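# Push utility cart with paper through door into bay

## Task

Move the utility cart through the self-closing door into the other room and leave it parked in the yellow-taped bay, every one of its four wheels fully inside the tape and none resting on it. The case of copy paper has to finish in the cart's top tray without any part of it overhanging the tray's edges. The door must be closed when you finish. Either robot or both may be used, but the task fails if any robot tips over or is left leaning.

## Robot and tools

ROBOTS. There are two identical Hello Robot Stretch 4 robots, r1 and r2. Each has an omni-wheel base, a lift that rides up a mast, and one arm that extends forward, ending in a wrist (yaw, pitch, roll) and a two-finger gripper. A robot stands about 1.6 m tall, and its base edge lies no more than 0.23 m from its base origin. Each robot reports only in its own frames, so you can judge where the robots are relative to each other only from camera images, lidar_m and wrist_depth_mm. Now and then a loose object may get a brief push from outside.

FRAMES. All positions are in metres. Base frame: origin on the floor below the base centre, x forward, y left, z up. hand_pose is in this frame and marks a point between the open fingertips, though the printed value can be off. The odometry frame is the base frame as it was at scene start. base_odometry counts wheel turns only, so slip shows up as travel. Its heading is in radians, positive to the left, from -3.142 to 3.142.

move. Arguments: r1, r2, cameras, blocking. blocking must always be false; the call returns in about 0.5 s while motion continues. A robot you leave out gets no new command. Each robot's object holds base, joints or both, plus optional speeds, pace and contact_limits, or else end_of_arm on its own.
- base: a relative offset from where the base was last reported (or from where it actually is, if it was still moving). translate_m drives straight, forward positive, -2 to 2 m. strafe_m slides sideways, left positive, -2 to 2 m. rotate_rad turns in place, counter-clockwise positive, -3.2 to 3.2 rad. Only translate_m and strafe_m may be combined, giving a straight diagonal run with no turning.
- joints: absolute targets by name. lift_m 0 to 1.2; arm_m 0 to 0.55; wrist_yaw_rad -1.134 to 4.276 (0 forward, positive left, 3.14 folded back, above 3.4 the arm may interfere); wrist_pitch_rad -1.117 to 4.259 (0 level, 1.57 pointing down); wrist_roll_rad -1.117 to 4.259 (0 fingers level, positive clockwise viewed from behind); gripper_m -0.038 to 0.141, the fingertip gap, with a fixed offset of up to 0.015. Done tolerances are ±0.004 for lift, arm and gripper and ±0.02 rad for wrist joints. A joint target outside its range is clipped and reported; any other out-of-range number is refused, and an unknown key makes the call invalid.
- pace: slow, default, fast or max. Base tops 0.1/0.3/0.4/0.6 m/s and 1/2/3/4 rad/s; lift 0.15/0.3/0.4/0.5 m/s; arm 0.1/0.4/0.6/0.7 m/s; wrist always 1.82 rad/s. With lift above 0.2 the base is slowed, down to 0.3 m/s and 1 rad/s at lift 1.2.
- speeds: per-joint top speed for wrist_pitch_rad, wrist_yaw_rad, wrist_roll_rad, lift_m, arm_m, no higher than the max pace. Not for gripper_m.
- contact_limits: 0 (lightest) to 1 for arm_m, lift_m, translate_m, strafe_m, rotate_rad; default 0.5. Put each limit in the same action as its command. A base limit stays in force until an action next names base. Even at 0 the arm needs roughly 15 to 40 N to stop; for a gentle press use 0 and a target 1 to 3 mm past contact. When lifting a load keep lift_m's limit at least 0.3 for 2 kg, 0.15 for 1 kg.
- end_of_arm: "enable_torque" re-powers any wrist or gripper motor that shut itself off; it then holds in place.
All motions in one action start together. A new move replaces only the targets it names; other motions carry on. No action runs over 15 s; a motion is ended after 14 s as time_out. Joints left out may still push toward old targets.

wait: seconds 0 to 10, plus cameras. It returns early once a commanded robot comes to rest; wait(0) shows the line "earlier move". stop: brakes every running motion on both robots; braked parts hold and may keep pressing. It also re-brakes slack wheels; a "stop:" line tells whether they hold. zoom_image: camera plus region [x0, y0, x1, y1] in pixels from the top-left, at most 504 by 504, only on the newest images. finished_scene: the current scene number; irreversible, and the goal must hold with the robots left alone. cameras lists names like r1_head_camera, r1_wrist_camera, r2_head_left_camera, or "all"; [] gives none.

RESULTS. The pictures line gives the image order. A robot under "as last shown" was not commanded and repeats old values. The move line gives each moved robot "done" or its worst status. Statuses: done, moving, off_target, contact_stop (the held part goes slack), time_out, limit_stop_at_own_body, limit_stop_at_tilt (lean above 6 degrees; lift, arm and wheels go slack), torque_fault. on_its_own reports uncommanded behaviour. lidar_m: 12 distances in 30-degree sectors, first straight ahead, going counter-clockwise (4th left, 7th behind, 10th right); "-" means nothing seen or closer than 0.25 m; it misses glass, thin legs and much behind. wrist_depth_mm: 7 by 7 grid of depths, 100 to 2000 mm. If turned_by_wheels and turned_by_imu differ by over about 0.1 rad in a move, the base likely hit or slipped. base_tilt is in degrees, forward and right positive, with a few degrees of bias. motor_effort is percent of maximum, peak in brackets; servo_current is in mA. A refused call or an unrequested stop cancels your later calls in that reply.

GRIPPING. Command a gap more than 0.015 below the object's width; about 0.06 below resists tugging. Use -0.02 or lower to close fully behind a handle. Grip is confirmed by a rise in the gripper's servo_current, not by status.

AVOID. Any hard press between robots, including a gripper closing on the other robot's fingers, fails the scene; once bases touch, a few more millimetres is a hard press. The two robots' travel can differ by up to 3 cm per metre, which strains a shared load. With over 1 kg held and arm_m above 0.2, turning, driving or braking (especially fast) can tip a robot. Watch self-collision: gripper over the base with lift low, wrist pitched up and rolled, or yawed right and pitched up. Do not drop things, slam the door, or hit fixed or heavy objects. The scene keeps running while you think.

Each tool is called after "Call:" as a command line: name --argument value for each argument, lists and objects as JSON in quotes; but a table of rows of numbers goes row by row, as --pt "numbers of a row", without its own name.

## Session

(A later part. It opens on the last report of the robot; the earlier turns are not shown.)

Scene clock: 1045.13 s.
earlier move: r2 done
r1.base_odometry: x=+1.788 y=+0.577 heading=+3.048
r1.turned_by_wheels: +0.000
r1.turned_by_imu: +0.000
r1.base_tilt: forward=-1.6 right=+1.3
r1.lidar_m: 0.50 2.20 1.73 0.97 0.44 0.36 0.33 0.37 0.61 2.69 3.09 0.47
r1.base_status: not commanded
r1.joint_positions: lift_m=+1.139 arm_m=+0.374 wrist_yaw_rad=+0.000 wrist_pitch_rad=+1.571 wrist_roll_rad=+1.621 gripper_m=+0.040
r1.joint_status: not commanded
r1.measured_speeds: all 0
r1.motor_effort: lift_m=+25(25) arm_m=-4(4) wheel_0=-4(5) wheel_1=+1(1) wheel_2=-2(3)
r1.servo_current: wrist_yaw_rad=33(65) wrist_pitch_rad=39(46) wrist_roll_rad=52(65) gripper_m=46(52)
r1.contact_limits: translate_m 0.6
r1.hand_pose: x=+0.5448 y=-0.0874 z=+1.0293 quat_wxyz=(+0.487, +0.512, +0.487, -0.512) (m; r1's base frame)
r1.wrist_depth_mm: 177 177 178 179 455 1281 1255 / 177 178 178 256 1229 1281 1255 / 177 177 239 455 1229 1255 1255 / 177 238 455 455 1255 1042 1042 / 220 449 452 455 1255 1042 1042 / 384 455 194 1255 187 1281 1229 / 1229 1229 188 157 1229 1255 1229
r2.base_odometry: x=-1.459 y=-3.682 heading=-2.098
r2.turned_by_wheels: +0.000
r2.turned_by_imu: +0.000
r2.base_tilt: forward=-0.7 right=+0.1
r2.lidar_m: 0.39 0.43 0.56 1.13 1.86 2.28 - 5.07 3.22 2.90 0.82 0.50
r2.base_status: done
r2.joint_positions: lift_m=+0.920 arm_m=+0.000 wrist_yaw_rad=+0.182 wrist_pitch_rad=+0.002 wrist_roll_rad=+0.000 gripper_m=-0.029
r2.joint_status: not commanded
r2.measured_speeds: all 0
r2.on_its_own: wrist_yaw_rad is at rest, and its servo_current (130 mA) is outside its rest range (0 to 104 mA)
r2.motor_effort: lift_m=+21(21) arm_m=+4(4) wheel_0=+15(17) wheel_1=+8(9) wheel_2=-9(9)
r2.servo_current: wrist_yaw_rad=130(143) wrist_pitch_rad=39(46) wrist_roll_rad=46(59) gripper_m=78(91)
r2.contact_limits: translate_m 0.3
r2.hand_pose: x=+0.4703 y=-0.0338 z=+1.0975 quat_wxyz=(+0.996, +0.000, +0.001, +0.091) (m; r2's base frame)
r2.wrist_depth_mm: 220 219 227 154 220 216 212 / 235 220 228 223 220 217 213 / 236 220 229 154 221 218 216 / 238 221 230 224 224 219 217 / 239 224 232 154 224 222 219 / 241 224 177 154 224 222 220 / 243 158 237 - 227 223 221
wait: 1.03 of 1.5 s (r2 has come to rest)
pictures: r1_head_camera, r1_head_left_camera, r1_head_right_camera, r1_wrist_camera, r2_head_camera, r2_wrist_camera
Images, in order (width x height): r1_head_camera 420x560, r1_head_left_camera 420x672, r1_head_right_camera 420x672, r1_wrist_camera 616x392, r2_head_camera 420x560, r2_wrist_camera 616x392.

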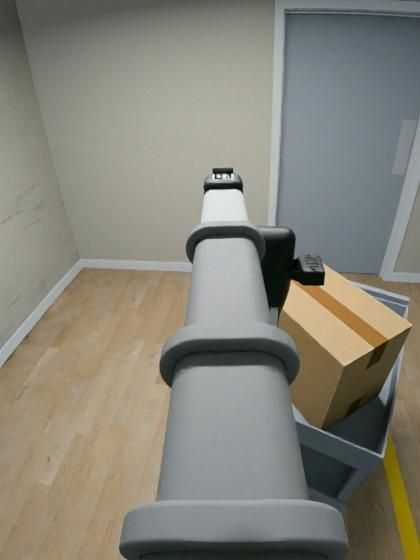

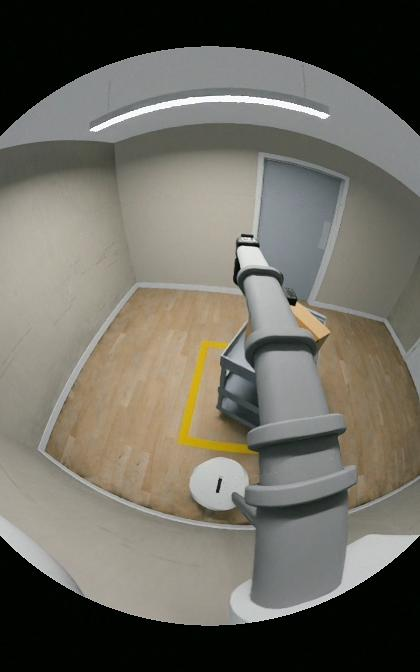

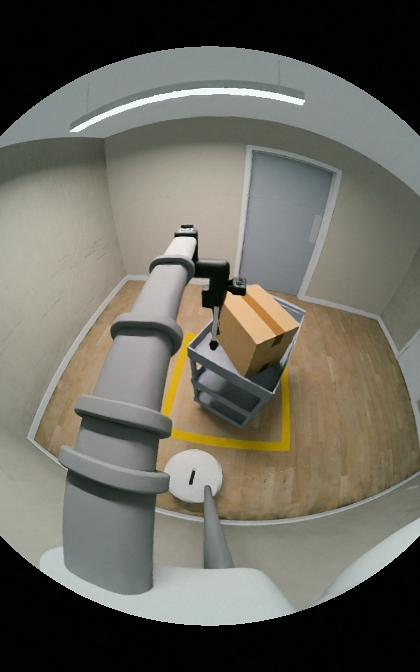

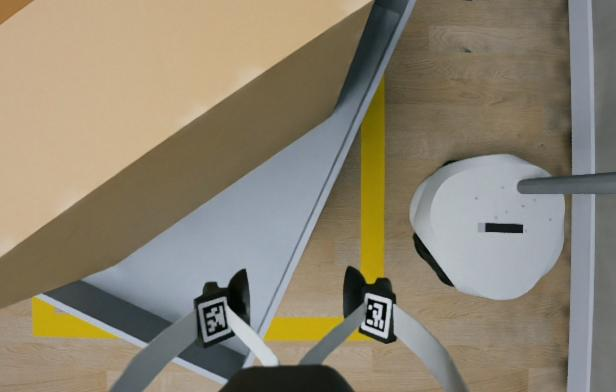

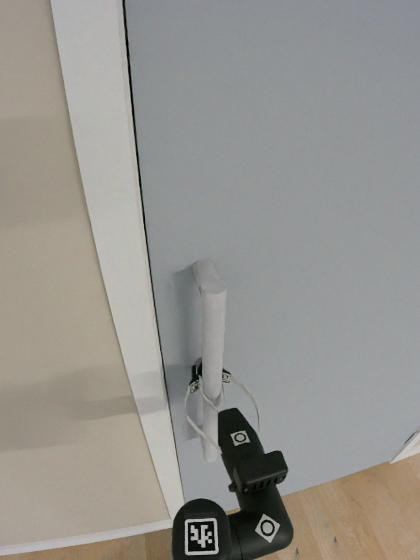

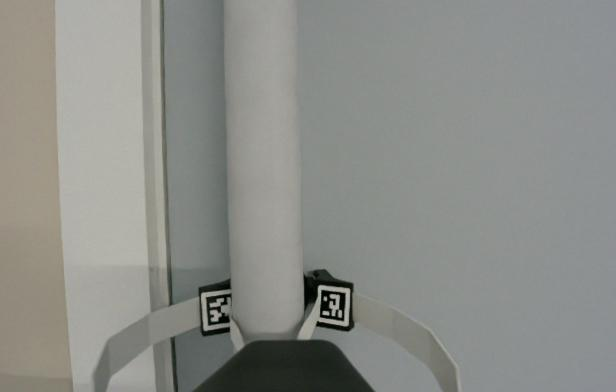

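Call:
zoom_image --camera "r1_head_right_camera" --region '[150, 270, 320, 460]'

Call:
zoom_image --camera "r1_head_left_camera" --region '[170, 320, 290, 460]'

Call:
move --r2 '{"joints":{"gripper_m":0.1}}' --blocking false --cameras '[]'

Call:
wait --seconds 2 --cameras '["r2_wrist_camera"]'

Scaled by 2.653 from the camera's 420x672 image, which has a finer 600x960 frame.

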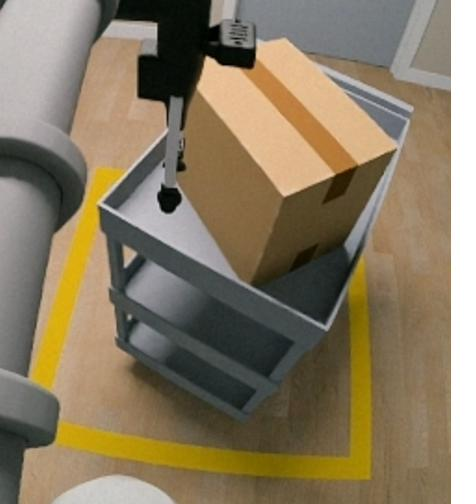

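Scaled by 3.600 from the camera's 420x672 image, which has a finer 600x960 frame.

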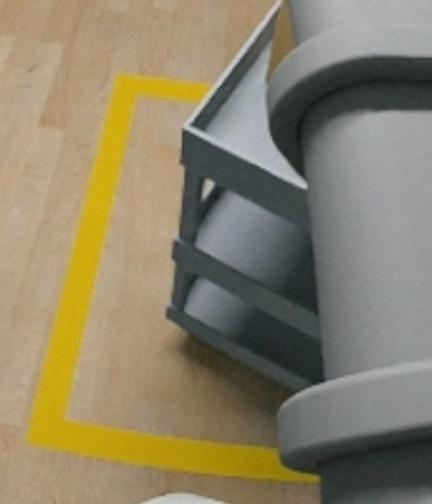

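Scene clock: 1054.37 s.
move: r2 moving
r1: as last shown
r1.turned_by_imu: -0.001
r1.lidar_m: 0.52 2.19 1.74 0.97 0.46 0.33 0.34 0.38 0.62 2.68 3.08 0.47
r1.motor_effort: lift_m=+25(25) arm_m=-4(4) wheel_0=-4(5) wheel_1=+1(1) wheel_2=-2(2)
r1.servo_current: wrist_yaw_rad=39(59) wrist_pitch_rad=39(46) wrist_roll_rad=52(65) gripper_m=39(39)
r1.contact_limits: translate_m 0.6
r1.wrist_depth_mm: 177 178 179 179 459 1281 1255 / 177 178 178 256 1229 1229 1255 / 178 178 240 462 1229 1229 1255 / 178 238 455 455 1229 1042 1042 / 220 449 452 455 1308 1042 1025 / 382 452 195 1255 188 1229 1255 / 1229 1229 188 158 1229 1255 1229
r2.base_odometry: x=-1.459 y=-3.682 heading=-2.099
r2.turned_by_wheels: -0.001
r2.turned_by_imu: +0.015
r2.base_tilt: forward=-0.8 right=+0.1
r2.lidar_m: 0.39 0.45 0.58 1.14 1.86 2.27 - 4.97 3.19 2.91 0.81 0.49
r2.base_status: not commanded
r2.joint_positions: lift_m=+0.920 arm_m=+0.000 wrist_yaw_rad=+0.176 wrist_pitch_rad=+0.002 wrist_roll_rad=+0.000 gripper_m=-0.003
r2.joint_status: gripper_m moving
r2.measured_speeds: translate_m=+0.000 strafe_m=+0.000 rotate_rad=+0.000 lift_m=+0.000 arm_m=+0.000 wrist_yaw_rad=-0.109 wrist_pitch_rad=+0.000 wrist_roll_rad=+0.000
r2.motor_effort: lift_m=+21(21) arm_m=+4(4) wheel_0=+8(15) wheel_1=+8(8) wheel_2=-9(9)
r2.servo_current: wrist_yaw_rad=104(130) wrist_pitch_rad=39(46) wrist_roll_rad=46(59) gripper_m=104(104)
r2.contact_limits: translate_m 0.3
r2.hand_pose: x=+0.4701 y=-0.0357 z=+1.0975 quat_wxyz=(+0.996, +0.000, +0.001, +0.088) (m; r2's base frame)
r2.wrist_depth_mm: 235 220 228 152 221 217 215 / 236 220 229 225 223 220 216 / 238 222 231 153 224 220 219 / 239 224 233 153 226 223 219 / 241 226 234 162 227 224 220 / 243 225 176 160 226 224 223 / 245 228 239 - 229 225 224
pictures: none
No camera images: "cameras" was empty.

Scene clock: 1055.87 s.
earlier move: r2 done
r1.base_odometry: x=+1.788 y=+0.577 heading=+3.048
r1.turned_by_wheels: +0.000
r1.turned_by_imu: +0.000
r1.base_tilt: forward=-1.6 right=+1.3
r1.lidar_m: 0.50 2.17 1.74 1.00 0.46 0.34 0.33 0.36 0.61 2.70 3.10 0.45
r1.base_status: not commanded
r1.joint_positions: lift_m=+1.139 arm_m=+0.374 wrist_yaw_rad=+0.000 wrist_pitch_rad=+1.571 wrist_roll_rad=+1.621 gripper_m=+0.040
r1.joint_status: not commanded
r1.measured_speeds: all 0
r1.motor_effort: lift_m=+25(25) arm_m=-4(4) wheel_0=-4(5) wheel_1=+1(1) wheel_2=-2(2)
r1.servo_current: wrist_yaw_rad=52(72) wrist_pitch_rad=39(52) wrist_roll_rad=52(65) gripper_m=46(46)
r1.contact_limits: translate_m 0.6
r1.hand_pose: x=+0.5448 y=-0.0874 z=+1.0293 quat_wxyz=(+0.487, +0.512, +0.487, -0.512) (m; r1's base frame)
r1.wrist_depth_mm: 177 177 178 179 452 1229 1255 / 177 178 178 256 1255 1229 1281 / 177 178 240 455 1255 1281 1255 / 177 237 455 455 1255 1060 1060 / 220 452 455 459 1255 1025 1042 / 382 452 195 1255 187 1308 1281 / 1229 1229 188 158 1255 1308 1255
r2.base_odometry: x=-1.459 y=-3.682 heading=-2.099
r2.turned_by_wheels: -0.001
r2.turned_by_imu: +0.019
r2.base_tilt: forward=-0.7 right=+0.1
r2.lidar_m: 0.40 0.45 0.59 1.23 1.86 2.34 - 4.87 3.16 2.91 0.78 0.49
r2.base_status: not commanded
r2.joint_positions: lift_m=+0.920 arm_m=+0.000 wrist_yaw_rad=+0.161 wrist_pitch_rad=+0.002 wrist_roll_rad=+0.000 gripper_m=+0.100
r2.joint_status: all done
r2.measured_speeds: all 0
r2.motor_effort: lift_m=+21(21) arm_m=+4(4) wheel_0=+5(15) wheel_1=+3(8) wheel_2=-8(9)
r2.servo_current: wrist_yaw_rad=39(130) wrist_pitch_rad=39(46) wrist_roll_rad=46(59) gripper_m=52(130)
r2.contact_limits: translate_m 0.3
r2.hand_pose: x=+0.4696 y=-0.0399 z=+1.0975 quat_wxyz=(+0.997, +0.000, +0.001, +0.081) (m; r2's base frame)
r2.wrist_depth_mm: 236 220 231 149 225 222 220 / 236 221 233 152 227 224 221 / 238 222 235 152 227 225 222 / 240 224 236 152 229 227 223 / 243 226 236 153 230 227 225 / 244 228 188 154 229 229 227 / 245 229 240 - 233 229 228
wait: 1.50 of 2 s (r2 has come to rest)
pictures: r2_wrist_camera
Images, in order (width x height): r2_wrist_camera 616x392.

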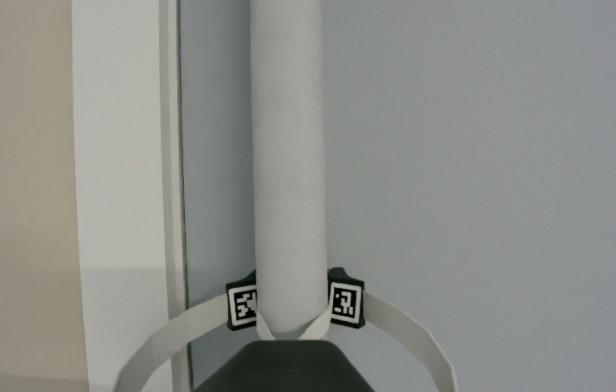

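Call:
move --r1 '{"joints":{"lift_m":1.195}}' --blocking false --cameras '["r2_wrist_camera","r2_head_camera"]'

Call:
wait --seconds 1 --cameras '[]'

Call:
move --r1 '{"joints":{"arm_m":0.15}}' --blocking false --cameras '[]'

Call:
wait --seconds 1.5 --cameras '[]'

Call:
move --r1 '{"joints":{"wrist_pitch_rad":0.7,"wrist_yaw_rad":-0.4,"wrist_roll_rad":0}}' --blocking false --cameras '[]'

Call:
wait --seconds 2 --cameras '["r1_wrist_camera","r1_head_right_camera"]'

Scene clock: 1086.23 s.
move: r1 moving
r1.base_odometry: x=+1.788 y=+0.577 heading=+3.048
r1.turned_by_wheels: +0.000
r1.turned_by_imu: -0.002
r1.base_tilt: forward=-1.6 right=+1.3
r1.lidar_m: 0.51 2.18 1.76 0.97 0.44 0.35 0.34 0.39 0.59 2.67 3.10 0.46
r1.base_status: not commanded
r1.joint_positions: lift_m=+1.176 arm_m=+0.374 wrist_yaw_rad=+0.000 wrist_pitch_rad=+1.571 wrist_roll_rad=+1.621 gripper_m=+0.040
r1.joint_status: lift_m moving
r1.measured_speeds: translate_m=+0.000 strafe_m=+0.000 rotate_rad=+0.000 lift_m=+0.112 arm_m=+0.000 wrist_yaw_rad=+0.000 wrist_pitch_rad=+0.000 wrist_roll_rad=+0.000
r1.motor_effort: lift_m=+25(28) arm_m=-4(4) wheel_0=-4(5) wheel_1=+1(1) wheel_2=-2(2)
r1.servo_current: wrist_yaw_rad=33(59) wrist_pitch_rad=46(46) wrist_roll_rad=46(59) gripper_m=39(46)
r1.contact_limits: translate_m 0.6
r1.hand_pose: x=+0.5448 y=-0.0874 z=+1.0656 quat_wxyz=(+0.487, +0.512, +0.487, -0.512) (m; r1's base frame)
r1.wrist_depth_mm: - 211 211 213 492 1281 1308 / 210 211 211 250 1308 1281 1308 / 210 211 239 488 1255 1308 1336 / 210 228 480 488 1308 1098 1255 / 224 455 484 492 1281 1060 1229 / 1255 488 194 1308 187 1229 1308 / 1255 1255 418 158 1308 1308 1281
r2: as last shown
r2.turned_by_wheels: +0.000
r2.turned_by_imu: +0.004
r2.base_tilt: forward=-0.8 right=+0.1
r2.lidar_m: 0.37 0.46 0.59 1.21 1.87 2.33 - 4.90 3.18 2.92 0.78 0.49
r2.motor_effort: lift_m=+21(21) arm_m=+4(4) wheel_0=+5(5) wheel_1=+3(4) wheel_2=-9(9)
r2.servo_current: wrist_yaw_rad=39(59) wrist_pitch_rad=39(46) wrist_roll_rad=52(52) gripper_m=52(52)
r2.contact_limits: translate_m 0.3
r2.wrist_depth_mm: 236 220 231 149 226 223 220 / 236 220 232 151 226 223 221 / 238 224 234 152 228 225 223 / 240 224 236 153 229 226 223 / 242 226 236 154 230 227 225 / 243 227 187 154 230 229 227 / 245 228 238 - 232 229 228
pictures: r2_head_camera, r2_wrist_camera
Images, in order (width x height): r2_head_camera 420x560, r2_wrist_camera 616x392.

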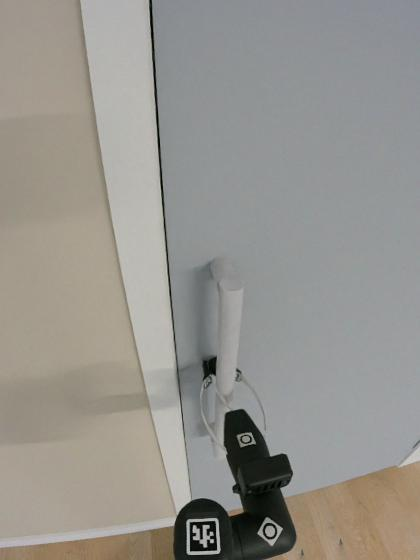

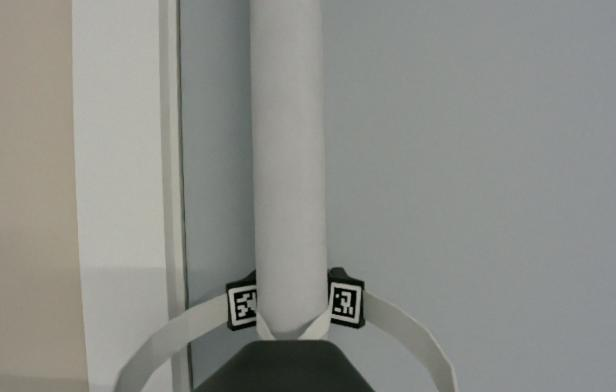

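Scene clock: 1086.87 s.
earlier move: r1 done
r1.base_odometry: x=+1.788 y=+0.577 heading=+3.048
r1.turned_by_wheels: +0.000
r1.turned_by_imu: +0.000
r1.base_tilt: forward=-1.6 right=+1.3
r1.lidar_m: 0.51 2.22 1.75 0.99 0.45 0.35 0.33 0.38 0.61 2.68 3.09 0.48
r1.base_status: not commanded
r1.joint_positions: lift_m=+1.194 arm_m=+0.374 wrist_yaw_rad=+0.000 wrist_pitch_rad=+1.571 wrist_roll_rad=+1.621 gripper_m=+0.040
r1.joint_status: all done
r1.measured_speeds: all 0
r1.motor_effort: lift_m=+25(28) arm_m=-4(4) wheel_0=-4(5) wheel_1=+1(1) wheel_2=-2(2)
r1.servo_current: wrist_yaw_rad=52(65) wrist_pitch_rad=46(46) wrist_roll_rad=46(59) gripper_m=39(46)
r1.contact_limits: translate_m 0.6
r1.hand_pose: x=+0.5448 y=-0.0874 z=+1.0843 quat_wxyz=(+0.487, +0.512, +0.487, -0.512) (m; r1's base frame)
r1.wrist_depth_mm: - 233 232 234 1281 1308 1308 / 231 233 233 244 1336 1308 1336 / 232 232 239 492 1308 1308 1308 / 231 234 484 512 1281 1098 1229 / 230 439 508 1308 1308 1118 1255 / 1308 - 193 1308 187 1281 1308 / 1281 1281 1308 158 1308 1336 1308
r2.base_odometry: x=-1.459 y=-3.682 heading=-2.099
r2.turned_by_wheels: +0.000
r2.turned_by_imu: +0.000
r2.base_tilt: forward=-0.7 right=+0.0
r2.lidar_m: 0.39 0.45 0.59 1.17 1.88 2.33 - 4.88 3.19 2.90 0.75 0.50
r2.base_status: not commanded
r2.joint_positions: lift_m=+0.920 arm_m=+0.000 wrist_yaw_rad=+0.161 wrist_pitch_rad=+0.002 wrist_roll_rad=+0.000 gripper_m=+0.100
r2.joint_status: not commanded
r2.measured_speeds: all 0
r2.motor_effort: lift_m=+21(21) arm_m=+4(4) wheel_0=+5(5) wheel_1=+3(4) wheel_2=-9(9)
r2.servo_current: wrist_yaw_rad=39(59) wrist_pitch_rad=33(46) wrist_roll_rad=33(59) gripper_m=52(59)
r2.contact_limits: translate_m 0.3
r2.hand_pose: x=+0.4696 y=-0.0399 z=+1.0975 quat_wxyz=(+0.997, +0.000, +0.001, +0.081) (m; r2's base frame)
r2.wrist_depth_mm: 236 220 231 149 225 223 220 / 238 221 232 151 227 223 221 / 238 223 234 151 228 224 223 / 239 224 235 153 228 225 224 / 242 227 236 153 231 228 225 / 244 226 188 154 229 228 227 / 246 229 239 - 233 229 229
wait: 0.63 of 1 s (r1 has come to rest)
pictures: none
No camera images: "cameras" was empty.

Scene clock: 1087.37 s.
move: r1 moving
r1.base_odometry: x=+1.788 y=+0.577 heading=+3.048
r1.turned_by_wheels: +0.000
r1.turned_by_imu: +0.000
r1.base_tilt: forward=-1.6 right=+1.3
r1.lidar_m: 0.49 2.20 1.76 0.94 0.43 0.36 0.34 0.38 0.60 2.69 3.11 0.46
r1.base_status: not commanded
r1.joint_positions: lift_m=+1.194 arm_m=+0.323 wrist_yaw_rad=+0.000 wrist_pitch_rad=+1.571 wrist_roll_rad=+1.621 gripper_m=+0.040
r1.joint_status: arm_m moving
r1.measured_speeds: translate_m=+0.000 strafe_m=+0.000 rotate_rad=+0.000 lift_m=+0.000 arm_m=-0.195 wrist_yaw_rad=+0.000 wrist_pitch_rad=+0.000 wrist_roll_rad=+0.000
r1.motor_effort: lift_m=+25(25) arm_m=-7(7) wheel_0=-5(5) wheel_1=+1(1) wheel_2=-2(2)
r1.servo_current: wrist_yaw_rad=46(59) wrist_pitch_rad=46(46) wrist_roll_rad=52(59) gripper_m=39(46)
r1.contact_limits: translate_m 0.6
r1.hand_pose: x=+0.4942 y=-0.0874 z=+1.0843 quat_wxyz=(+0.487, +0.512, +0.487, -0.512) (m; r1's base frame)
r1.wrist_depth_mm: 231 232 233 504 1308 1308 1336 / 232 232 233 366 1308 1336 1308 / 231 232 319 508 1255 1336 1308 / 231 325 512 1308 1308 1098 1255 / 315 512 512 1308 1205 1078 1281 / 1281 512 195 1281 188 1308 1308 / 1281 1308 1281 158 1308 1308 -
r2: as last shown
r2.lidar_m: 0.38 0.44 0.54 1.21 1.86 2.31 - 4.86 3.17 2.92 0.76 0.52
r2.servo_current: wrist_yaw_rad=39(59) wrist_pitch_rad=39(46) wrist_roll_rad=52(59) gripper_m=46(52)
r2.contact_limits: translate_m 0.3
r2.wrist_depth_mm: 236 220 231 149 225 224 220 / 237 221 232 151 226 224 221 / 239 223 234 152 229 225 222 / 240 224 235 153 229 227 224 / 242 226 237 153 230 227 225 / 245 228 187 154 230 229 227 / 245 229 239 - 233 229 228
pictures: none
No camera images: "cameras" was empty.

Scene clock: 1088.63 s.
earlier move: r1 done
r1.base_odometry: x=+1.788 y=+0.577 heading=+3.048
r1.turned_by_wheels: +0.000
r1.turned_by_imu: +0.000
r1.base_tilt: forward=-1.6 right=+1.3
r1.lidar_m: 0.48 2.21 1.74 0.99 0.44 0.36 0.31 0.39 0.61 2.68 3.13 0.48
r1.base_status: not commanded
r1.joint_positions: lift_m=+1.194 arm_m=+0.150 wrist_yaw_rad=+0.000 wrist_pitch_rad=+1.571 wrist_roll_rad=+1.621 gripper_m=+0.040
r1.joint_status: all done
r1.measured_speeds: all 0
r1.motor_effort: lift_m=+25(25) arm_m=-5(8) wheel_0=-4(5) wheel_1=+1(1) wheel_2=-2(3)
r1.servo_current: wrist_yaw_rad=59(65) wrist_pitch_rad=39(52) wrist_roll_rad=26(72) gripper_m=33(46)
r1.contact_limits: translate_m 0.6
r1.hand_pose: x=+0.3209 y=-0.0874 z=+1.0843 quat_wxyz=(+0.487, +0.512, +0.487, -0.512) (m; r1's base frame)
r1.wrist_depth_mm: 384 504 508 1336 1308 1308 - / 303 508 512 1308 1308 1308 - / 325 442 525 1308 1366 1308 - / 430 508 1281 1281 1098 1078 544 / 508 504 1281 1281 1060 1229 - / 508 508 195 1336 187 1336 - / 462 1308 1308 158 1308 - -
r2.base_odometry: x=-1.459 y=-3.682 heading=-2.099
r2.turned_by_wheels: +0.000
r2.turned_by_imu: +0.000
r2.base_tilt: forward=-0.7 right=+0.0
r2.lidar_m: 0.38 0.45 0.59 1.22 1.87 2.33 - 4.87 3.19 2.89 0.78 0.51
r2.base_status: not commanded
r2.joint_positions: lift_m=+0.920 arm_m=+0.000 wrist_yaw_rad=+0.161 wrist_pitch_rad=+0.002 wrist_roll_rad=+0.000 gripper_m=+0.100
r2.joint_status: not commanded
r2.measured_speeds: all 0
r2.motor_effort: lift_m=+21(21) arm_m=+4(4) wheel_0=+5(5) wheel_1=+3(4) wheel_2=-8(9)
r2.servo_current: wrist_yaw_rad=46(59) wrist_pitch_rad=39(46) wrist_roll_rad=39(59) gripper_m=59(59)
r2.contact_limits: translate_m 0.3
r2.hand_pose: x=+0.4696 y=-0.0399 z=+1.0975 quat_wxyz=(+0.997, +0.000, +0.001, +0.081) (m; r2's base frame)
r2.wrist_depth_mm: 235 220 231 150 225 222 220 / 236 221 232 151 226 224 221 / 238 222 233 151 228 225 221 / 240 224 235 153 229 226 223 / 242 226 236 153 231 228 225 / 245 228 187 154 230 229 227 / 244 229 240 - 232 229 229
wait: 1.27 of 1.5 s (r1 has come to rest)
pictures: none
No camera images: "cameras" was empty.

Scene clock: 1089.13 s.
move: r1 moving
r1.base_odometry: x=+1.788 y=+0.577 heading=+3.048
r1.turned_by_wheels: +0.000
r1.turned_by_imu: +0.000
r1.base_tilt: forward=-1.6 right=+1.3
r1.lidar_m: 0.52 2.21 1.74 0.95 0.45 0.34 0.32 0.38 0.60 2.67 3.11 0.47
r1.base_status: not commanded
r1.joint_positions: lift_m=+1.194 arm_m=+0.150 wrist_yaw_rad=-0.392 wrist_pitch_rad=+0.992 wrist_roll_rad=+1.040 gripper_m=+0.040
r1.joint_status: wrist_yaw_rad moving; wrist_pitch_rad moving; wrist_roll_rad moving
r1.measured_speeds: translate_m=+0.000 strafe_m=+0.000 rotate_rad=+0.000 lift_m=+0.000 arm_m=-0.001 wrist_yaw_rad=-0.291 wrist_pitch_rad=-1.792 wrist_roll_rad=-1.815
r1.motor_effort: lift_m=+25(25) arm_m=-4(5) wheel_0=-4(5) wheel_1=+1(1) wheel_2=-2(3)
r1.servo_current: wrist_yaw_rad=26(111) wrist_pitch_rad=98(130) wrist_roll_rad=104(124) gripper_m=46(46)
r1.contact_limits: translate_m 0.6
r1.hand_pose: x=+0.4335 y=-0.1411 z=+1.1314 quat_wxyz=(+0.703, +0.509, +0.320, -0.380) (m; r1's base frame)
r1.wrist_depth_mm: - - 410 1708 1576 1336 1255 / - 430 379 597 1464 1366 1205 / 466 407 347 477 564 1255 1118 / 449 382 349 415 554 1205 1118 / 418 387 442 559 521 1182 1098 / 449 496 193 564 189 1182 1060 / 1921 1756 597 144 1182 126 878
r2: as last shown
r2.base_tilt: forward=-0.7 right=+0.1
r2.lidar_m: 0.38 0.45 0.60 1.20 1.87 2.36 - 4.89 3.17 2.89 0.79 0.52
r2.motor_effort: lift_m=+21(21) arm_m=+4(4) wheel_0=+5(5) wheel_1=+3(3) wheel_2=-9(9)
r2.servo_current: wrist_yaw_rad=52(52) wrist_pitch_rad=39(46) wrist_roll_rad=46(52) gripper_m=52(59)
r2.contact_limits: translate_m 0.3
r2.wrist_depth_mm: 236 220 231 149 224 223 220 / 237 222 232 151 226 223 221 / 238 224 234 152 227 224 222 / 239 223 236 153 229 225 224 / 242 226 236 153 231 226 225 / 244 227 187 154 231 229 227 / 246 228 239 - 232 229 228
pictures: none
No camera images: "cameras" was empty.

Scene clock: 1090.17 s.
earlier move: r1 done
r1.base_odometry: x=+1.788 y=+0.577 heading=+3.048
r1.turned_by_wheels: +0.000
r1.turned_by_imu: +0.000
r1.base_tilt: forward=-1.6 right=+1.3
r1.lidar_m: 0.48 2.20 1.75 0.97 0.43 0.34 0.33 0.38 0.59 2.66 3.11 0.47
r1.base_status: not commanded
r1.joint_positions: lift_m=+1.194 arm_m=+0.150 wrist_yaw_rad=-0.397 wrist_pitch_rad=+0.706 wrist_roll_rad=+0.002 gripper_m=+0.040
r1.joint_status: all done
r1.measured_speeds: all 0
r1.motor_effort: lift_m=+25(25) arm_m=-4(5) wheel_0=-3(5) wheel_1=+1(1) wheel_2=-2(3)
r1.servo_current: wrist_yaw_rad=39(111) wrist_pitch_rad=46(130) wrist_roll_rad=26(124) gripper_m=39(46)
r1.contact_limits: translate_m 0.6
r1.hand_pose: x=+0.4895 y=-0.1655 z=+1.1856 quat_wxyz=(+0.920, +0.069, +0.339, -0.186) (m; r1's base frame)
r1.wrist_depth_mm: - - - - - - - / - - - - - - - / - - - 544 - - - / - - 459 452 455 1921 - / 1863 1756 436 389 379 1708 1756 / 1618 1576 191 370 190 1499 1499 / 1430 585 569 158 340 1430 1336
r2.base_odometry: x=-1.459 y=-3.682 heading=-2.099
r2.turned_by_wheels: +0.000
r2.turned_by_imu: +0.000
r2.base_tilt: forward=-0.8 right=+0.1
r2.lidar_m: 0.40 0.45 0.60 1.21 1.85 2.33 - 4.83 3.18 2.91 0.80 0.50
r2.base_status: not commanded
r2.joint_positions: lift_m=+0.920 arm_m=+0.000 wrist_yaw_rad=+0.161 wrist_pitch_rad=+0.002 wrist_roll_rad=+0.000 gripper_m=+0.100
r2.joint_status: not commanded
r2.measured_speeds: all 0
r2.motor_effort: lift_m=+21(21) arm_m=+4(4) wheel_0=+5(5) wheel_1=+3(4) wheel_2=-8(9)
r2.servo_current: wrist_yaw_rad=52(59) wrist_pitch_rad=46(46) wrist_roll_rad=52(59) gripper_m=46(59)
r2.contact_limits: translate_m 0.3
r2.hand_pose: x=+0.4696 y=-0.0399 z=+1.0975 quat_wxyz=(+0.997, +0.000, +0.001, +0.081) (m; r2's base frame)
r2.wrist_depth_mm: 236 220 230 149 224 221 220 / 236 220 231 151 227 223 220 / 238 223 233 152 228 224 222 / 240 224 236 153 229 225 224 / 241 226 236 154 230 227 225 / 244 227 187 154 231 228 227 / 245 229 240 - 233 230 228
wait: 1.03 of 2 s (r1 has come to rest)
pictures: r1_head_right_camera, r1_wrist_camera
Images, in order (width x height): r1_head_right_camera 420x672, r1_wrist_camera 616x392.

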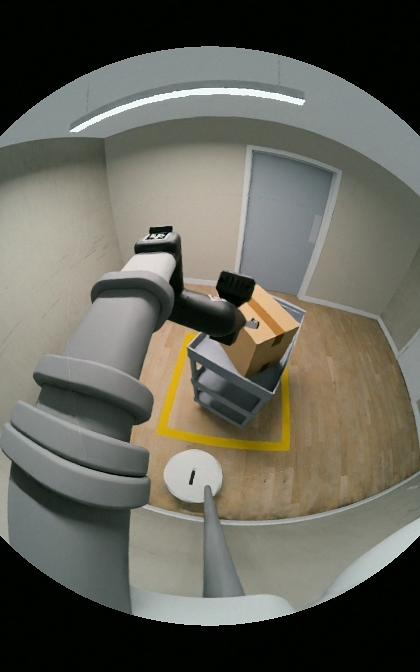

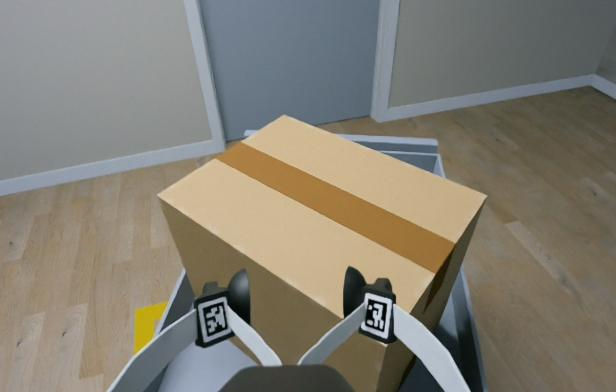

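Call:
zoom_image --camera "r1_wrist_camera" --region '[110, 100, 310, 392]'

Call:
zoom_image --camera "r1_wrist_camera" --region '[340, 110, 540, 392]'

Scaled by 1.726.

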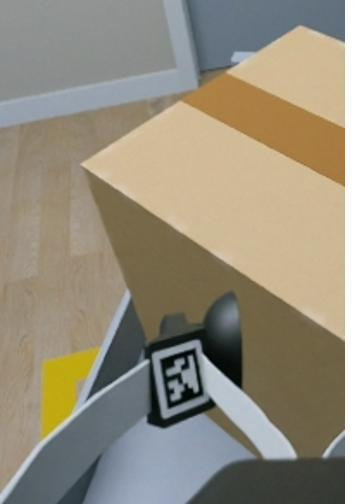

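Scaled by 1.787.

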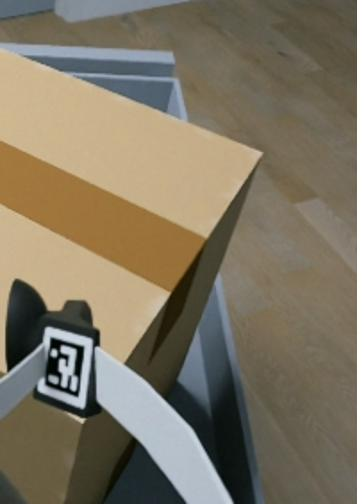

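Call:
wait --seconds 0 --cameras '["r2_wrist_camera"]'

Call:
zoom_image --camera "r2_wrist_camera" --region '[90, 200, 480, 392]'

Scene clock: 1122.40 s.
r1.base_odometry: x=+1.788 y=+0.577 heading=+3.048
r1.turned_by_wheels: +0.000
r1.turned_by_imu: -0.002
r1.base_tilt: forward=-1.6 right=+1.3
r1.lidar_m: 0.51 2.22 1.76 0.99 0.45 0.34 0.32 0.38 0.62 2.66 3.12 0.48
r1.base_status: not commanded
r1.joint_positions: lift_m=+1.194 arm_m=+0.150 wrist_yaw_rad=-0.397 wrist_pitch_rad=+0.706 wrist_roll_rad=+0.002 gripper_m=+0.040
r1.joint_status: all done
r1.measured_speeds: all 0
r1.motor_effort: lift_m=+25(25) arm_m=-5(5) wheel_0=-4(5) wheel_1=+1(1) wheel_2=-2(3)
r1.servo_current: wrist_yaw_rad=52(111) wrist_pitch_rad=52(130) wrist_roll_rad=52(124) gripper_m=39(46)
r1.contact_limits: translate_m 0.6
r1.hand_pose: x=+0.4895 y=-0.1655 z=+1.1856 quat_wxyz=(+0.920, +0.069, +0.339, -0.186) (m; r1's base frame)
r1.wrist_depth_mm: - - - - - - - / - - - - - - - / - - - 544 - - - / - - 455 452 452 1983 - / 1808 1756 436 389 377 1661 1708 / 1576 1576 191 370 190 1464 1499 / 1397 591 569 157 343 1366 1308
r2.base_odometry: x=-1.459 y=-3.682 heading=-2.099
r2.turned_by_wheels: +0.000
r2.turned_by_imu: +0.005
r2.base_tilt: forward=-0.7 right=+0.1
r2.lidar_m: 0.38 0.44 0.56 1.20 1.86 2.35 - 4.85 3.17 2.91 0.77 0.51
r2.base_status: not commanded
r2.joint_positions: lift_m=+0.920 arm_m=+0.000 wrist_yaw_rad=+0.161 wrist_pitch_rad=+0.002 wrist_roll_rad=+0.000 gripper_m=+0.100
r2.joint_status: not commanded
r2.measured_speeds: all 0
r2.motor_effort: lift_m=+21(21) arm_m=+4(4) wheel_0=+5(5) wheel_1=+3(4) wheel_2=-9(9)
r2.servo_current: wrist_yaw_rad=59(59) wrist_pitch_rad=46(46) wrist_roll_rad=46(59) gripper_m=52(59)
r2.contact_limits: translate_m 0.3
r2.hand_pose: x=+0.4696 y=-0.0399 z=+1.0975 quat_wxyz=(+0.997, +0.000, +0.001, +0.081) (m; r2's base frame)
r2.wrist_depth_mm: 236 220 231 149 225 222 220 / 236 221 233 151 227 223 221 / 238 223 234 151 228 224 223 / 240 224 236 153 229 225 224 / 242 225 236 153 230 228 225 / 244 228 187 153 230 229 228 / 246 228 240 - 234 229 228
pictures: r2_wrist_camera
Images, in order (width x height): r2_wrist_camera 616x392.

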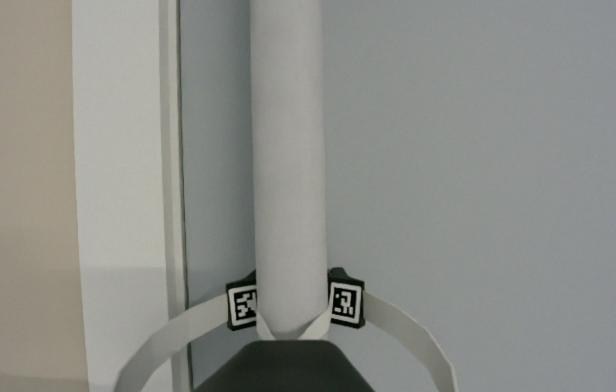

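Scaled by 1.292.

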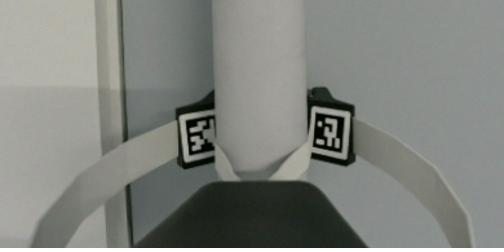

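Call:
move --r2 '{"joints":{"gripper_m":0.141}}' --blocking false --cameras '[]'

Call:
wait --seconds 1.5 --cameras '["r2_wrist_camera"]'

Scene clock: 1128.97 s.
move: r2 moving
r1: as last shown
r1.turned_by_imu: +0.000
r1.lidar_m: 0.52 2.21 1.72 0.96 0.43 0.35 0.34 0.38 0.61 2.68 3.12 0.46
r1.motor_effort: lift_m=+25(25) arm_m=-4(5) wheel_0=-4(5) wheel_1=+1(1) wheel_2=-2(2)
r1.servo_current: wrist_yaw_rad=52(52) wrist_pitch_rad=46(52) wrist_roll_rad=46(65) gripper_m=39(46)
r1.contact_limits: translate_m 0.6
r1.wrist_depth_mm: - - - - - - - / - - - - - - - / - - - 539 - - - / - - 459 452 455 1921 - / 1808 1756 436 392 377 1618 1708 / 1576 1576 191 368 191 1464 1499 / 1430 591 574 157 342 1366 1366
r2.base_odometry: x=-1.459 y=-3.682 heading=-2.099
r2.turned_by_wheels: +0.000
r2.turned_by_imu: +0.001
r2.base_tilt: forward=-0.7 right=+0.1
r2.lidar_m: 0.40 0.46 0.56 1.21 1.86 2.30 - 4.84 3.20 2.90 0.77 0.48
r2.base_status: not commanded
r2.joint_positions: lift_m=+0.920 arm_m=+0.000 wrist_yaw_rad=+0.161 wrist_pitch_rad=+0.002 wrist_roll_rad=+0.000 gripper_m=+0.115
r2.joint_status: gripper_m moving
r2.measured_speeds: all 0
r2.motor_effort: lift_m=+21(21) arm_m=+4(4) wheel_0=+5(5) wheel_1=+3(4) wheel_2=-8(9)
r2.servo_current: wrist_yaw_rad=46(59) wrist_pitch_rad=39(46) wrist_roll_rad=59(59) gripper_m=85(124)
r2.contact_limits: translate_m 0.3
r2.hand_pose: x=+0.4696 y=-0.0399 z=+1.0975 quat_wxyz=(+0.997, +0.000, +0.001, +0.081) (m; r2's base frame)
r2.wrist_depth_mm: 236 220 231 149 225 222 220 / 236 222 231 151 225 223 220 / 239 223 235 151 227 224 222 / 240 224 236 153 229 226 224 / 241 227 236 153 230 229 225 / 243 227 187 154 230 229 226 / 246 229 239 - 233 229 228
pictures: none
No camera images: "cameras" was empty.

Scene clock: 1129.90 s.
earlier move: r2 done
r1.base_odometry: x=+1.788 y=+0.577 heading=+3.048
r1.turned_by_wheels: +0.000
r1.turned_by_imu: +0.000
r1.base_tilt: forward=-1.6 right=+1.2
r1.lidar_m: 0.49 2.21 1.74 0.97 0.43 0.33 0.33 0.38 0.61 2.68 3.11 0.46
r1.base_status: not commanded
r1.joint_positions: lift_m=+1.194 arm_m=+0.150 wrist_yaw_rad=-0.397 wrist_pitch_rad=+0.706 wrist_roll_rad=+0.002 gripper_m=+0.040
r1.joint_status: not commanded
r1.measured_speeds: all 0
r1.motor_effort: lift_m=+25(25) arm_m=-4(5) wheel_0=-4(5) wheel_1=+1(1) wheel_2=-2(2)
r1.servo_current: wrist_yaw_rad=46(65) wrist_pitch_rad=46(52) wrist_roll_rad=46(65) gripper_m=39(46)
r1.contact_limits: translate_m 0.6
r1.hand_pose: x=+0.4895 y=-0.1655 z=+1.1856 quat_wxyz=(+0.920, +0.069, +0.339, -0.186) (m; r1's base frame)
r1.wrist_depth_mm: - - - - - - - / - - - - - - - / - - - 535 - - - / - - 459 452 449 1863 - / 1808 1808 436 392 379 1661 1661 / 1576 1537 191 368 190 1499 1499 / 1430 591 574 158 342 1397 1366
r2.base_odometry: x=-1.459 y=-3.682 heading=-2.099
r2.turned_by_wheels: +0.000
r2.turned_by_imu: +0.000
r2.base_tilt: forward=-0.7 right=+0.0
r2.lidar_m: 0.39 0.45 0.59 1.17 1.86 2.33 - 4.86 3.17 2.91 0.79 0.51
r2.base_status: not commanded
r2.joint_positions: lift_m=+0.920 arm_m=+0.000 wrist_yaw_rad=+0.161 wrist_pitch_rad=+0.002 wrist_roll_rad=+0.000 gripper_m=+0.141
r2.joint_status: all done
r2.measured_speeds: all 0
r2.motor_effort: lift_m=+20(21) arm_m=+4(4) wheel_0=+5(5) wheel_1=+3(4) wheel_2=-9(9)
r2.servo_current: wrist_yaw_rad=59(59) wrist_pitch_rad=33(52) wrist_roll_rad=52(59) gripper_m=52(124)
r2.contact_limits: translate_m 0.3
r2.hand_pose: x=+0.4696 y=-0.0399 z=+1.0975 quat_wxyz=(+0.997, +0.000, +0.001, +0.081) (m; r2's base frame)
r2.wrist_depth_mm: 236 220 232 149 225 223 220 / 236 222 232 151 227 224 221 / 239 224 234 151 228 224 223 / 239 224 235 153 230 226 223 / 242 226 236 153 230 228 226 / 243 226 187 154 230 229 225 / 246 229 240 - 233 229 227
wait: 0.93 of 1.5 s (r2 has come to rest)
pictures: r2_wrist_camera
Images, in order (width x height): r2_wrist_camera 616x392.

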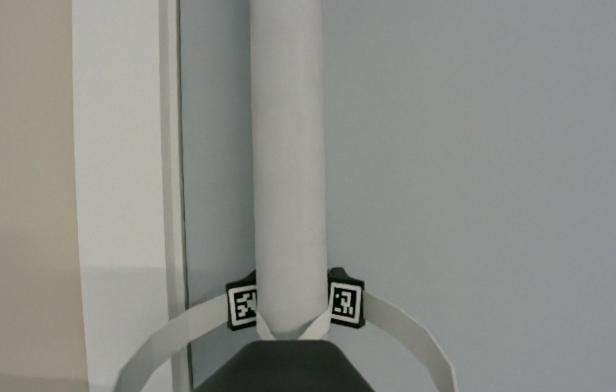

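Call:
move --r2 '{"base":{"translate_m":-0.025,"strafe_m":-0.004},"pace":"slow","contact_limits":{"translate_m":0.3,"strafe_m":0.3}}' --blocking false --cameras '[]'

Call:
wait --seconds 1.5 --cameras '["r2_wrist_camera"]'

r2: "contact_limits": translate_m and strafe_m are given together and make one move, which takes one limit: state it under one of them only
Scene clock: 1136.07 s.
r1.base_odometry: x=+1.788 y=+0.577 heading=+3.048
r1.turned_by_wheels: +0.000
r1.turned_by_imu: +0.000
r1.base_tilt: forward=-1.6 right=+1.3
r1.lidar_m: 0.50 2.18 1.73 0.98 0.43 0.34 0.33 0.37 0.61 2.68 3.11 0.47
r1.base_status: not commanded
r1.joint_positions: lift_m=+1.194 arm_m=+0.150 wrist_yaw_rad=-0.397 wrist_pitch_rad=+0.706 wrist_roll_rad=+0.002 gripper_m=+0.040
r1.joint_status: not commanded
r1.measured_speeds: all 0
r1.motor_effort: lift_m=+25(25) arm_m=-4(5) wheel_0=-4(5) wheel_1=+1(1) wheel_2=-2(2)
r1.servo_current: wrist_yaw_rad=46(65) wrist_pitch_rad=52(52) wrist_roll_rad=46(65) gripper_m=39(46)
r1.contact_limits: translate_m 0.6
r1.hand_pose: x=+0.4895 y=-0.1655 z=+1.1856 quat_wxyz=(+0.920, +0.069, +0.339, -0.186) (m; r1's base frame)
r1.wrist_depth_mm: - - - - - - - / - - - - - - - / - - - 544 - - - / - - 459 455 452 1921 - / 1808 1756 436 387 375 1708 1708 / 1576 1537 192 373 190 1499 1537 / 1464 591 574 158 342 1397 1336
r2.base_odometry: x=-1.459 y=-3.682 heading=-2.099
r2.turned_by_wheels: +0.000
r2.turned_by_imu: +0.001
r2.base_tilt: forward=-0.7 right=+0.0
r2.lidar_m: 0.38 0.45 0.56 1.18 1.87 2.33 - 4.84 3.18 2.91 0.77 0.51
r2.base_status: not commanded
r2.joint_positions: lift_m=+0.920 arm_m=+0.000 wrist_yaw_rad=+0.161 wrist_pitch_rad=+0.002 wrist_roll_rad=+0.000 gripper_m=+0.141
r2.joint_status: all done
r2.measured_speeds: all 0
r2.motor_effort: lift_m=+21(21) arm_m=+4(4) wheel_0=+5(5) wheel_1=+3(4) wheel_2=-8(9)
r2.servo_current: wrist_yaw_rad=46(59) wrist_pitch_rad=46(52) wrist_roll_rad=46(59) gripper_m=46(124)
r2.contact_limits: translate_m 0.3
r2.hand_pose: x=+0.4696 y=-0.0399 z=+1.0975 quat_wxyz=(+0.997, +0.000, +0.001, +0.081) (m; r2's base frame)
r2.wrist_depth_mm: 236 220 231 149 225 223 220 / 236 221 232 151 227 224 221 / 239 223 234 151 228 224 222 / 240 224 236 153 229 226 224 / 241 226 236 153 229 226 226 / 243 228 187 154 230 229 227 / 244 229 239 - 233 229 229
pictures: none

not run: a call was refused earlier in this reply.

Call:
move --r2 '{"base":{"translate_m":-0.025,"strafe_m":-0.004},"pace":"slow","contact_limits":{"translate_m":0.3}}' --blocking false --cameras '[]'

Call:
wait --seconds 1.5 --cameras '["r2_wrist_camera"]'

Scene clock: 1141.67 s.
move: r2 moving
r1.base_odometry: x=+1.788 y=+0.577 heading=+3.048
r1.turned_by_wheels: +0.000
r1.turned_by_imu: +0.000
r1.base_tilt: forward=-1.6 right=+1.3
r1.lidar_m: 0.50 2.19 1.74 0.98 0.43 0.35 0.34 0.37 0.62 2.65 3.10 0.47
r1.base_status: not commanded
r1.joint_positions: lift_m=+1.194 arm_m=+0.150 wrist_yaw_rad=-0.397 wrist_pitch_rad=+0.706 wrist_roll_rad=+0.002 gripper_m=+0.040
r1.joint_status: not commanded
r1.measured_speeds: all 0
r1.motor_effort: lift_m=+25(25) arm_m=-4(5) wheel_0=-4(5) wheel_1=+1(1) wheel_2=-2(2)
r1.servo_current: wrist_yaw_rad=52(59) wrist_pitch_rad=46(59) wrist_roll_rad=46(52) gripper_m=46(46)
r1.contact_limits: translate_m 0.6
r1.hand_pose: x=+0.4895 y=-0.1655 z=+1.1856 quat_wxyz=(+0.920, +0.069, +0.339, -0.186) (m; r1's base frame)
r1.wrist_depth_mm: - - - - - - - / - - - - - - - / - - - 539 - - - / - - 459 452 449 1921 - / 1808 1756 436 389 377 1661 1756 / 1576 1576 191 370 190 1464 1499 / 1397 591 580 158 343 1430 1336
r2.base_odometry: x=-1.455 y=-3.671 heading=-2.099
r2.turned_by_wheels: +0.000
r2.turned_by_imu: +0.000
r2.base_tilt: forward=-0.7 right=+0.1
r2.lidar_m: 0.42 0.45 0.57 1.20 1.86 2.32 - 4.89 3.18 2.91 0.81 0.51
r2.base_status: translate_m moving; strafe_m moving
r2.joint_positions: lift_m=+0.920 arm_m=+0.000 wrist_yaw_rad=+0.161 wrist_pitch_rad=+0.002 wrist_roll_rad=+0.000 gripper_m=+0.141
r2.joint_status: not commanded
r2.measured_speeds: translate_m=-0.049 strafe_m=-0.008 rotate_rad=-0.001 lift_m=+0.000 arm_m=+0.000 wrist_yaw_rad=+0.000 wrist_pitch_rad=+0.000 wrist_roll_rad=+0.000
r2.motor_effort: lift_m=+20(21) arm_m=+4(4) wheel_0=-4(6) wheel_1=-7(7) wheel_2=+6(8)
r2.servo_current: wrist_yaw_rad=59(59) wrist_pitch_rad=39(52) wrist_roll_rad=52(52) gripper_m=52(59)
r2.contact_limits: translate_m 0.3
r2.hand_pose: x=+0.4696 y=-0.0399 z=+1.0975 quat_wxyz=(+0.997, +0.000, +0.001, +0.081) (m; r2's base frame)
r2.wrist_depth_mm: 246 230 241 161 236 232 230 / 248 232 242 162 236 234 232 / 250 234 245 162 238 236 233 / 252 235 246 163 240 237 235 / 253 236 247 165 241 239 236 / 256 238 200 164 195 239 236 / 256 239 250 - 244 239 237
pictures: none
No camera images: "cameras" was empty.

Scene clock: 1142.47 s.
earlier move: r2 done
r1.base_odometry: x=+1.788 y=+0.577 heading=+3.048
r1.turned_by_wheels: +0.000
r1.turned_by_imu: +0.000
r1.base_tilt: forward=-1.6 right=+1.3
r1.lidar_m: 0.49 2.20 1.74 0.99 0.44 0.35 0.32 0.39 0.61 2.69 3.12 0.47
r1.base_status: not commanded
r1.joint_positions: lift_m=+1.194 arm_m=+0.150 wrist_yaw_rad=-0.397 wrist_pitch_rad=+0.706 wrist_roll_rad=+0.002 gripper_m=+0.040
r1.joint_status: not commanded
r1.measured_speeds: all 0
r1.motor_effort: lift_m=+25(25) arm_m=-5(5) wheel_0=-4(5) wheel_1=+1(1) wheel_2=-2(2)
r1.servo_current: wrist_yaw_rad=52(72) wrist_pitch_rad=46(59) wrist_roll_rad=59(59) gripper_m=46(46)
r1.contact_limits: translate_m 0.6
r1.hand_pose: x=+0.4895 y=-0.1655 z=+1.1856 quat_wxyz=(+0.920, +0.069, +0.339, -0.186) (m; r1's base frame)
r1.wrist_depth_mm: - - - - - - - / - - - - - - - / - - - 544 - - - / - - 459 455 449 1921 - / 1808 1863 433 392 379 1661 1756 / 1576 1576 191 370 191 1464 1537 / 1397 585 569 158 343 1366 1366
r2.base_odometry: x=-1.450 y=-3.659 heading=-2.099
r2.turned_by_wheels: +0.000
r2.turned_by_imu: +0.000
r2.base_tilt: forward=-0.7 right=+0.1
r2.lidar_m: 0.41 0.48 0.59 1.27 1.86 2.32 - 4.89 3.17 2.89 0.85 0.51
r2.base_status: done
r2.joint_positions: lift_m=+0.920 arm_m=+0.000 wrist_yaw_rad=+0.160 wrist_pitch_rad=+0.002 wrist_roll_rad=+0.000 gripper_m=+0.141
r2.joint_status: not commanded
r2.measured_speeds: all 0
r2.motor_effort: lift_m=+21(21) arm_m=+4(4) wheel_0=-3(7) wheel_1=-5(7) wheel_2=+4(8)
r2.servo_current: wrist_yaw_rad=52(59) wrist_pitch_rad=39(52) wrist_roll_rad=59(59) gripper_m=52(59)
r2.contact_limits: translate_m 0.3
r2.hand_pose: x=+0.4695 y=-0.0404 z=+1.0976 quat_wxyz=(+0.997, +0.000, +0.001, +0.080) (m; r2's base frame)
r2.wrist_depth_mm: 260 244 254 174 248 245 242 / 262 246 254 181 249 247 243 / 264 247 256 177 252 247 243 / 265 248 258 178 253 249 246 / 268 251 262 177 254 251 248 / 268 252 262 177 254 251 249 / 271 253 264 - 257 254 251
wait: 0.80 of 1.5 s (r2 has come to rest)
pictures: r2_wrist_camera
Images, in order (width x height): r2_wrist_camera 616x392.

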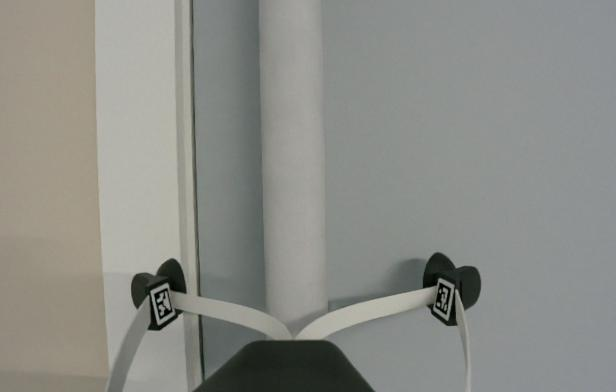

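Fingers sprang free. Back off fully.

Call:
move --r2 '{"base":{"translate_m":-0.2,"strafe_m":-0.03},"pace":"slow"}' --blocking false --cameras '[]'

Call:
wait --seconds 4 --cameras '["r2_wrist_camera","r2_head_camera","r1_head_camera"]'

Scene clock: 1145.87 s.
move: r2 moving
r1: as last shown
r1.base_tilt: forward=-1.5 right=+1.3
r1.lidar_m: 0.51 2.19 1.72 1.00 0.46 0.33 0.32 0.38 0.63 2.67 3.10 0.46
r1.servo_current: wrist_yaw_rad=59(59) wrist_pitch_rad=52(52) wrist_roll_rad=46(59) gripper_m=39(46)
r1.contact_limits: translate_m 0.6
r1.wrist_depth_mm: - - - - - - - / - - - - - - - / - - - 539 - - - / - - 459 455 452 1921 - / 1756 1756 433 387 377 1661 1708 / 1537 1537 191 368 191 1430 1499 / 1430 585 574 158 342 1397 1336
r2.base_odometry: x=-1.445 y=-3.647 heading=-2.100
r2.turned_by_wheels: +0.000
r2.turned_by_imu: +0.000
r2.base_tilt: forward=-0.7 right=+0.1
r2.lidar_m: 0.42 0.47 0.64 1.29 1.86 2.31 - 4.88 3.16 2.91 0.82 0.54
r2.base_status: translate_m moving; strafe_m moving
r2.joint_positions: lift_m=+0.920 arm_m=+0.000 wrist_yaw_rad=+0.160 wrist_pitch_rad=+0.002 wrist_roll_rad=+0.000 gripper_m=+0.141
r2.joint_status: not commanded
r2.measured_speeds: translate_m=-0.049 strafe_m=-0.008 rotate_rad=-0.001 lift_m=+0.000 arm_m=+0.000 wrist_yaw_rad=+0.000 wrist_pitch_rad=+0.000 wrist_roll_rad=+0.000
r2.motor_effort: lift_m=+20(21) arm_m=+4(4) wheel_0=-10(10) wheel_1=-7(9) wheel_2=+9(9)
r2.servo_current: wrist_yaw_rad=46(52) wrist_pitch_rad=46(46) wrist_roll_rad=52(52) gripper_m=46(59)
r2.hand_pose: x=+0.4695 y=-0.0404 z=+1.0976 quat_wxyz=(+0.997, +0.000, +0.001, +0.080) (m; r2's base frame)
r2.wrist_depth_mm: 272 254 265 192 259 255 252 / 274 256 267 187 259 256 254 / 274 256 267 186 260 258 255 / 277 259 268 186 264 259 255 / 278 260 271 188 264 260 259 / 279 263 271 187 266 263 259 / 282 264 270 - 266 264 260
pictures: none
No camera images: "cameras" was empty.

Scene clock: 1148.67 s.
earlier move: r2 done
r1.base_odometry: x=+1.788 y=+0.577 heading=+3.048
r1.turned_by_wheels: +0.000
r1.turned_by_imu: +0.000
r1.base_tilt: forward=-1.6 right=+1.3
r1.lidar_m: 0.52 2.20 1.74 0.96 0.45 0.35 0.33 0.38 0.60 2.67 3.10 0.49
r1.base_status: not commanded
r1.joint_positions: lift_m=+1.194 arm_m=+0.150 wrist_yaw_rad=-0.397 wrist_pitch_rad=+0.706 wrist_roll_rad=+0.002 gripper_m=+0.040
r1.joint_status: not commanded
r1.measured_speeds: all 0
r1.motor_effort: lift_m=+25(25) arm_m=-4(5) wheel_0=-4(5) wheel_1=+1(1) wheel_2=-2(2)
r1.servo_current: wrist_yaw_rad=52(72) wrist_pitch_rad=52(52) wrist_roll_rad=52(65) gripper_m=46(46)
r1.contact_limits: translate_m 0.6
r1.hand_pose: x=+0.4895 y=-0.1655 z=+1.1856 quat_wxyz=(+0.920, +0.069, +0.339, -0.186) (m; r1's base frame)
r1.wrist_depth_mm: - - - - - - - / - - - - - - - / - - - 544 - - - / - - 459 452 452 1983 - / 1808 1808 436 389 377 1708 1756 / 1618 1576 191 368 191 1499 1537 / 1430 585 580 158 343 1397 1336
r2.base_odometry: x=-1.375 y=-3.471 heading=-2.100
r2.turned_by_wheels: +0.000
r2.turned_by_imu: +0.000
r2.base_tilt: forward=-0.7 right=+0.1
r2.lidar_m: 0.62 0.67 0.86 1.77 1.87 2.36 - 4.89 3.15 2.89 1.15 0.74
r2.base_status: done
r2.joint_positions: lift_m=+0.920 arm_m=+0.000 wrist_yaw_rad=+0.160 wrist_pitch_rad=+0.002 wrist_roll_rad=+0.000 gripper_m=+0.141
r2.joint_status: not commanded
r2.measured_speeds: all 0
r2.motor_effort: lift_m=+20(21) arm_m=+4(4) wheel_0=-4(10) wheel_1=-4(9) wheel_2=+5(11)
r2.servo_current: wrist_yaw_rad=52(59) wrist_pitch_rad=39(52) wrist_roll_rad=52(65) gripper_m=46(59)
r2.hand_pose: x=+0.4695 y=-0.0404 z=+1.0976 quat_wxyz=(+0.997, +0.000, +0.001, +0.080) (m; r2's base frame)
r2.wrist_depth_mm: 466 459 439 373 - - - / 469 462 445 377 - - - / 469 466 462 375 - - - / 473 466 455 379 - - - / 477 477 452 379 - - - / 480 477 452 166 187 185 - / 480 477 455 - - - -
wait: 2.80 of 4 s (r2 has come to rest)
pictures: r1_head_camera, r2_head_camera, r2_wrist_camera
Images, in order (width x height): r1_head_camera 420x560, r2_head_camera 420x560, r2_wrist_camera 616x392.

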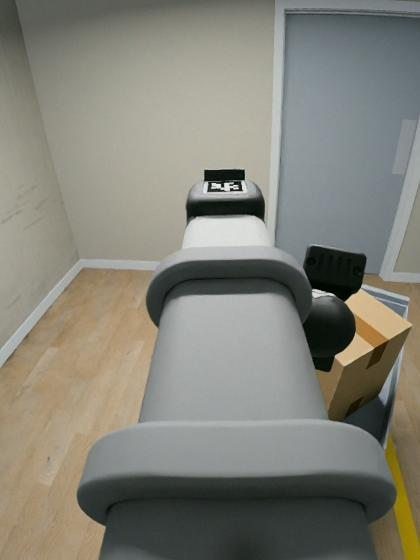

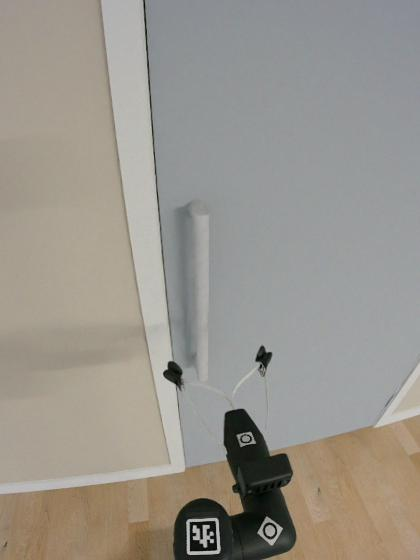

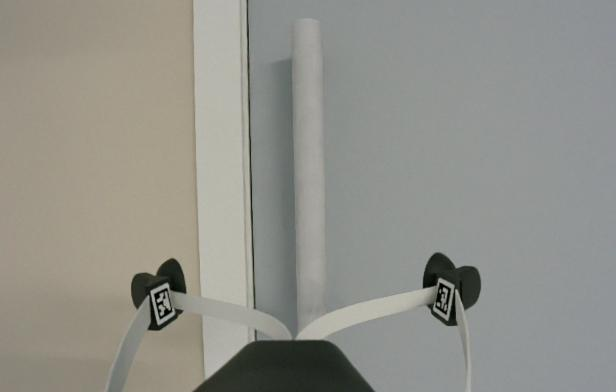

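Call:
finished_scene --scene 1

The scene is finished: the task was done.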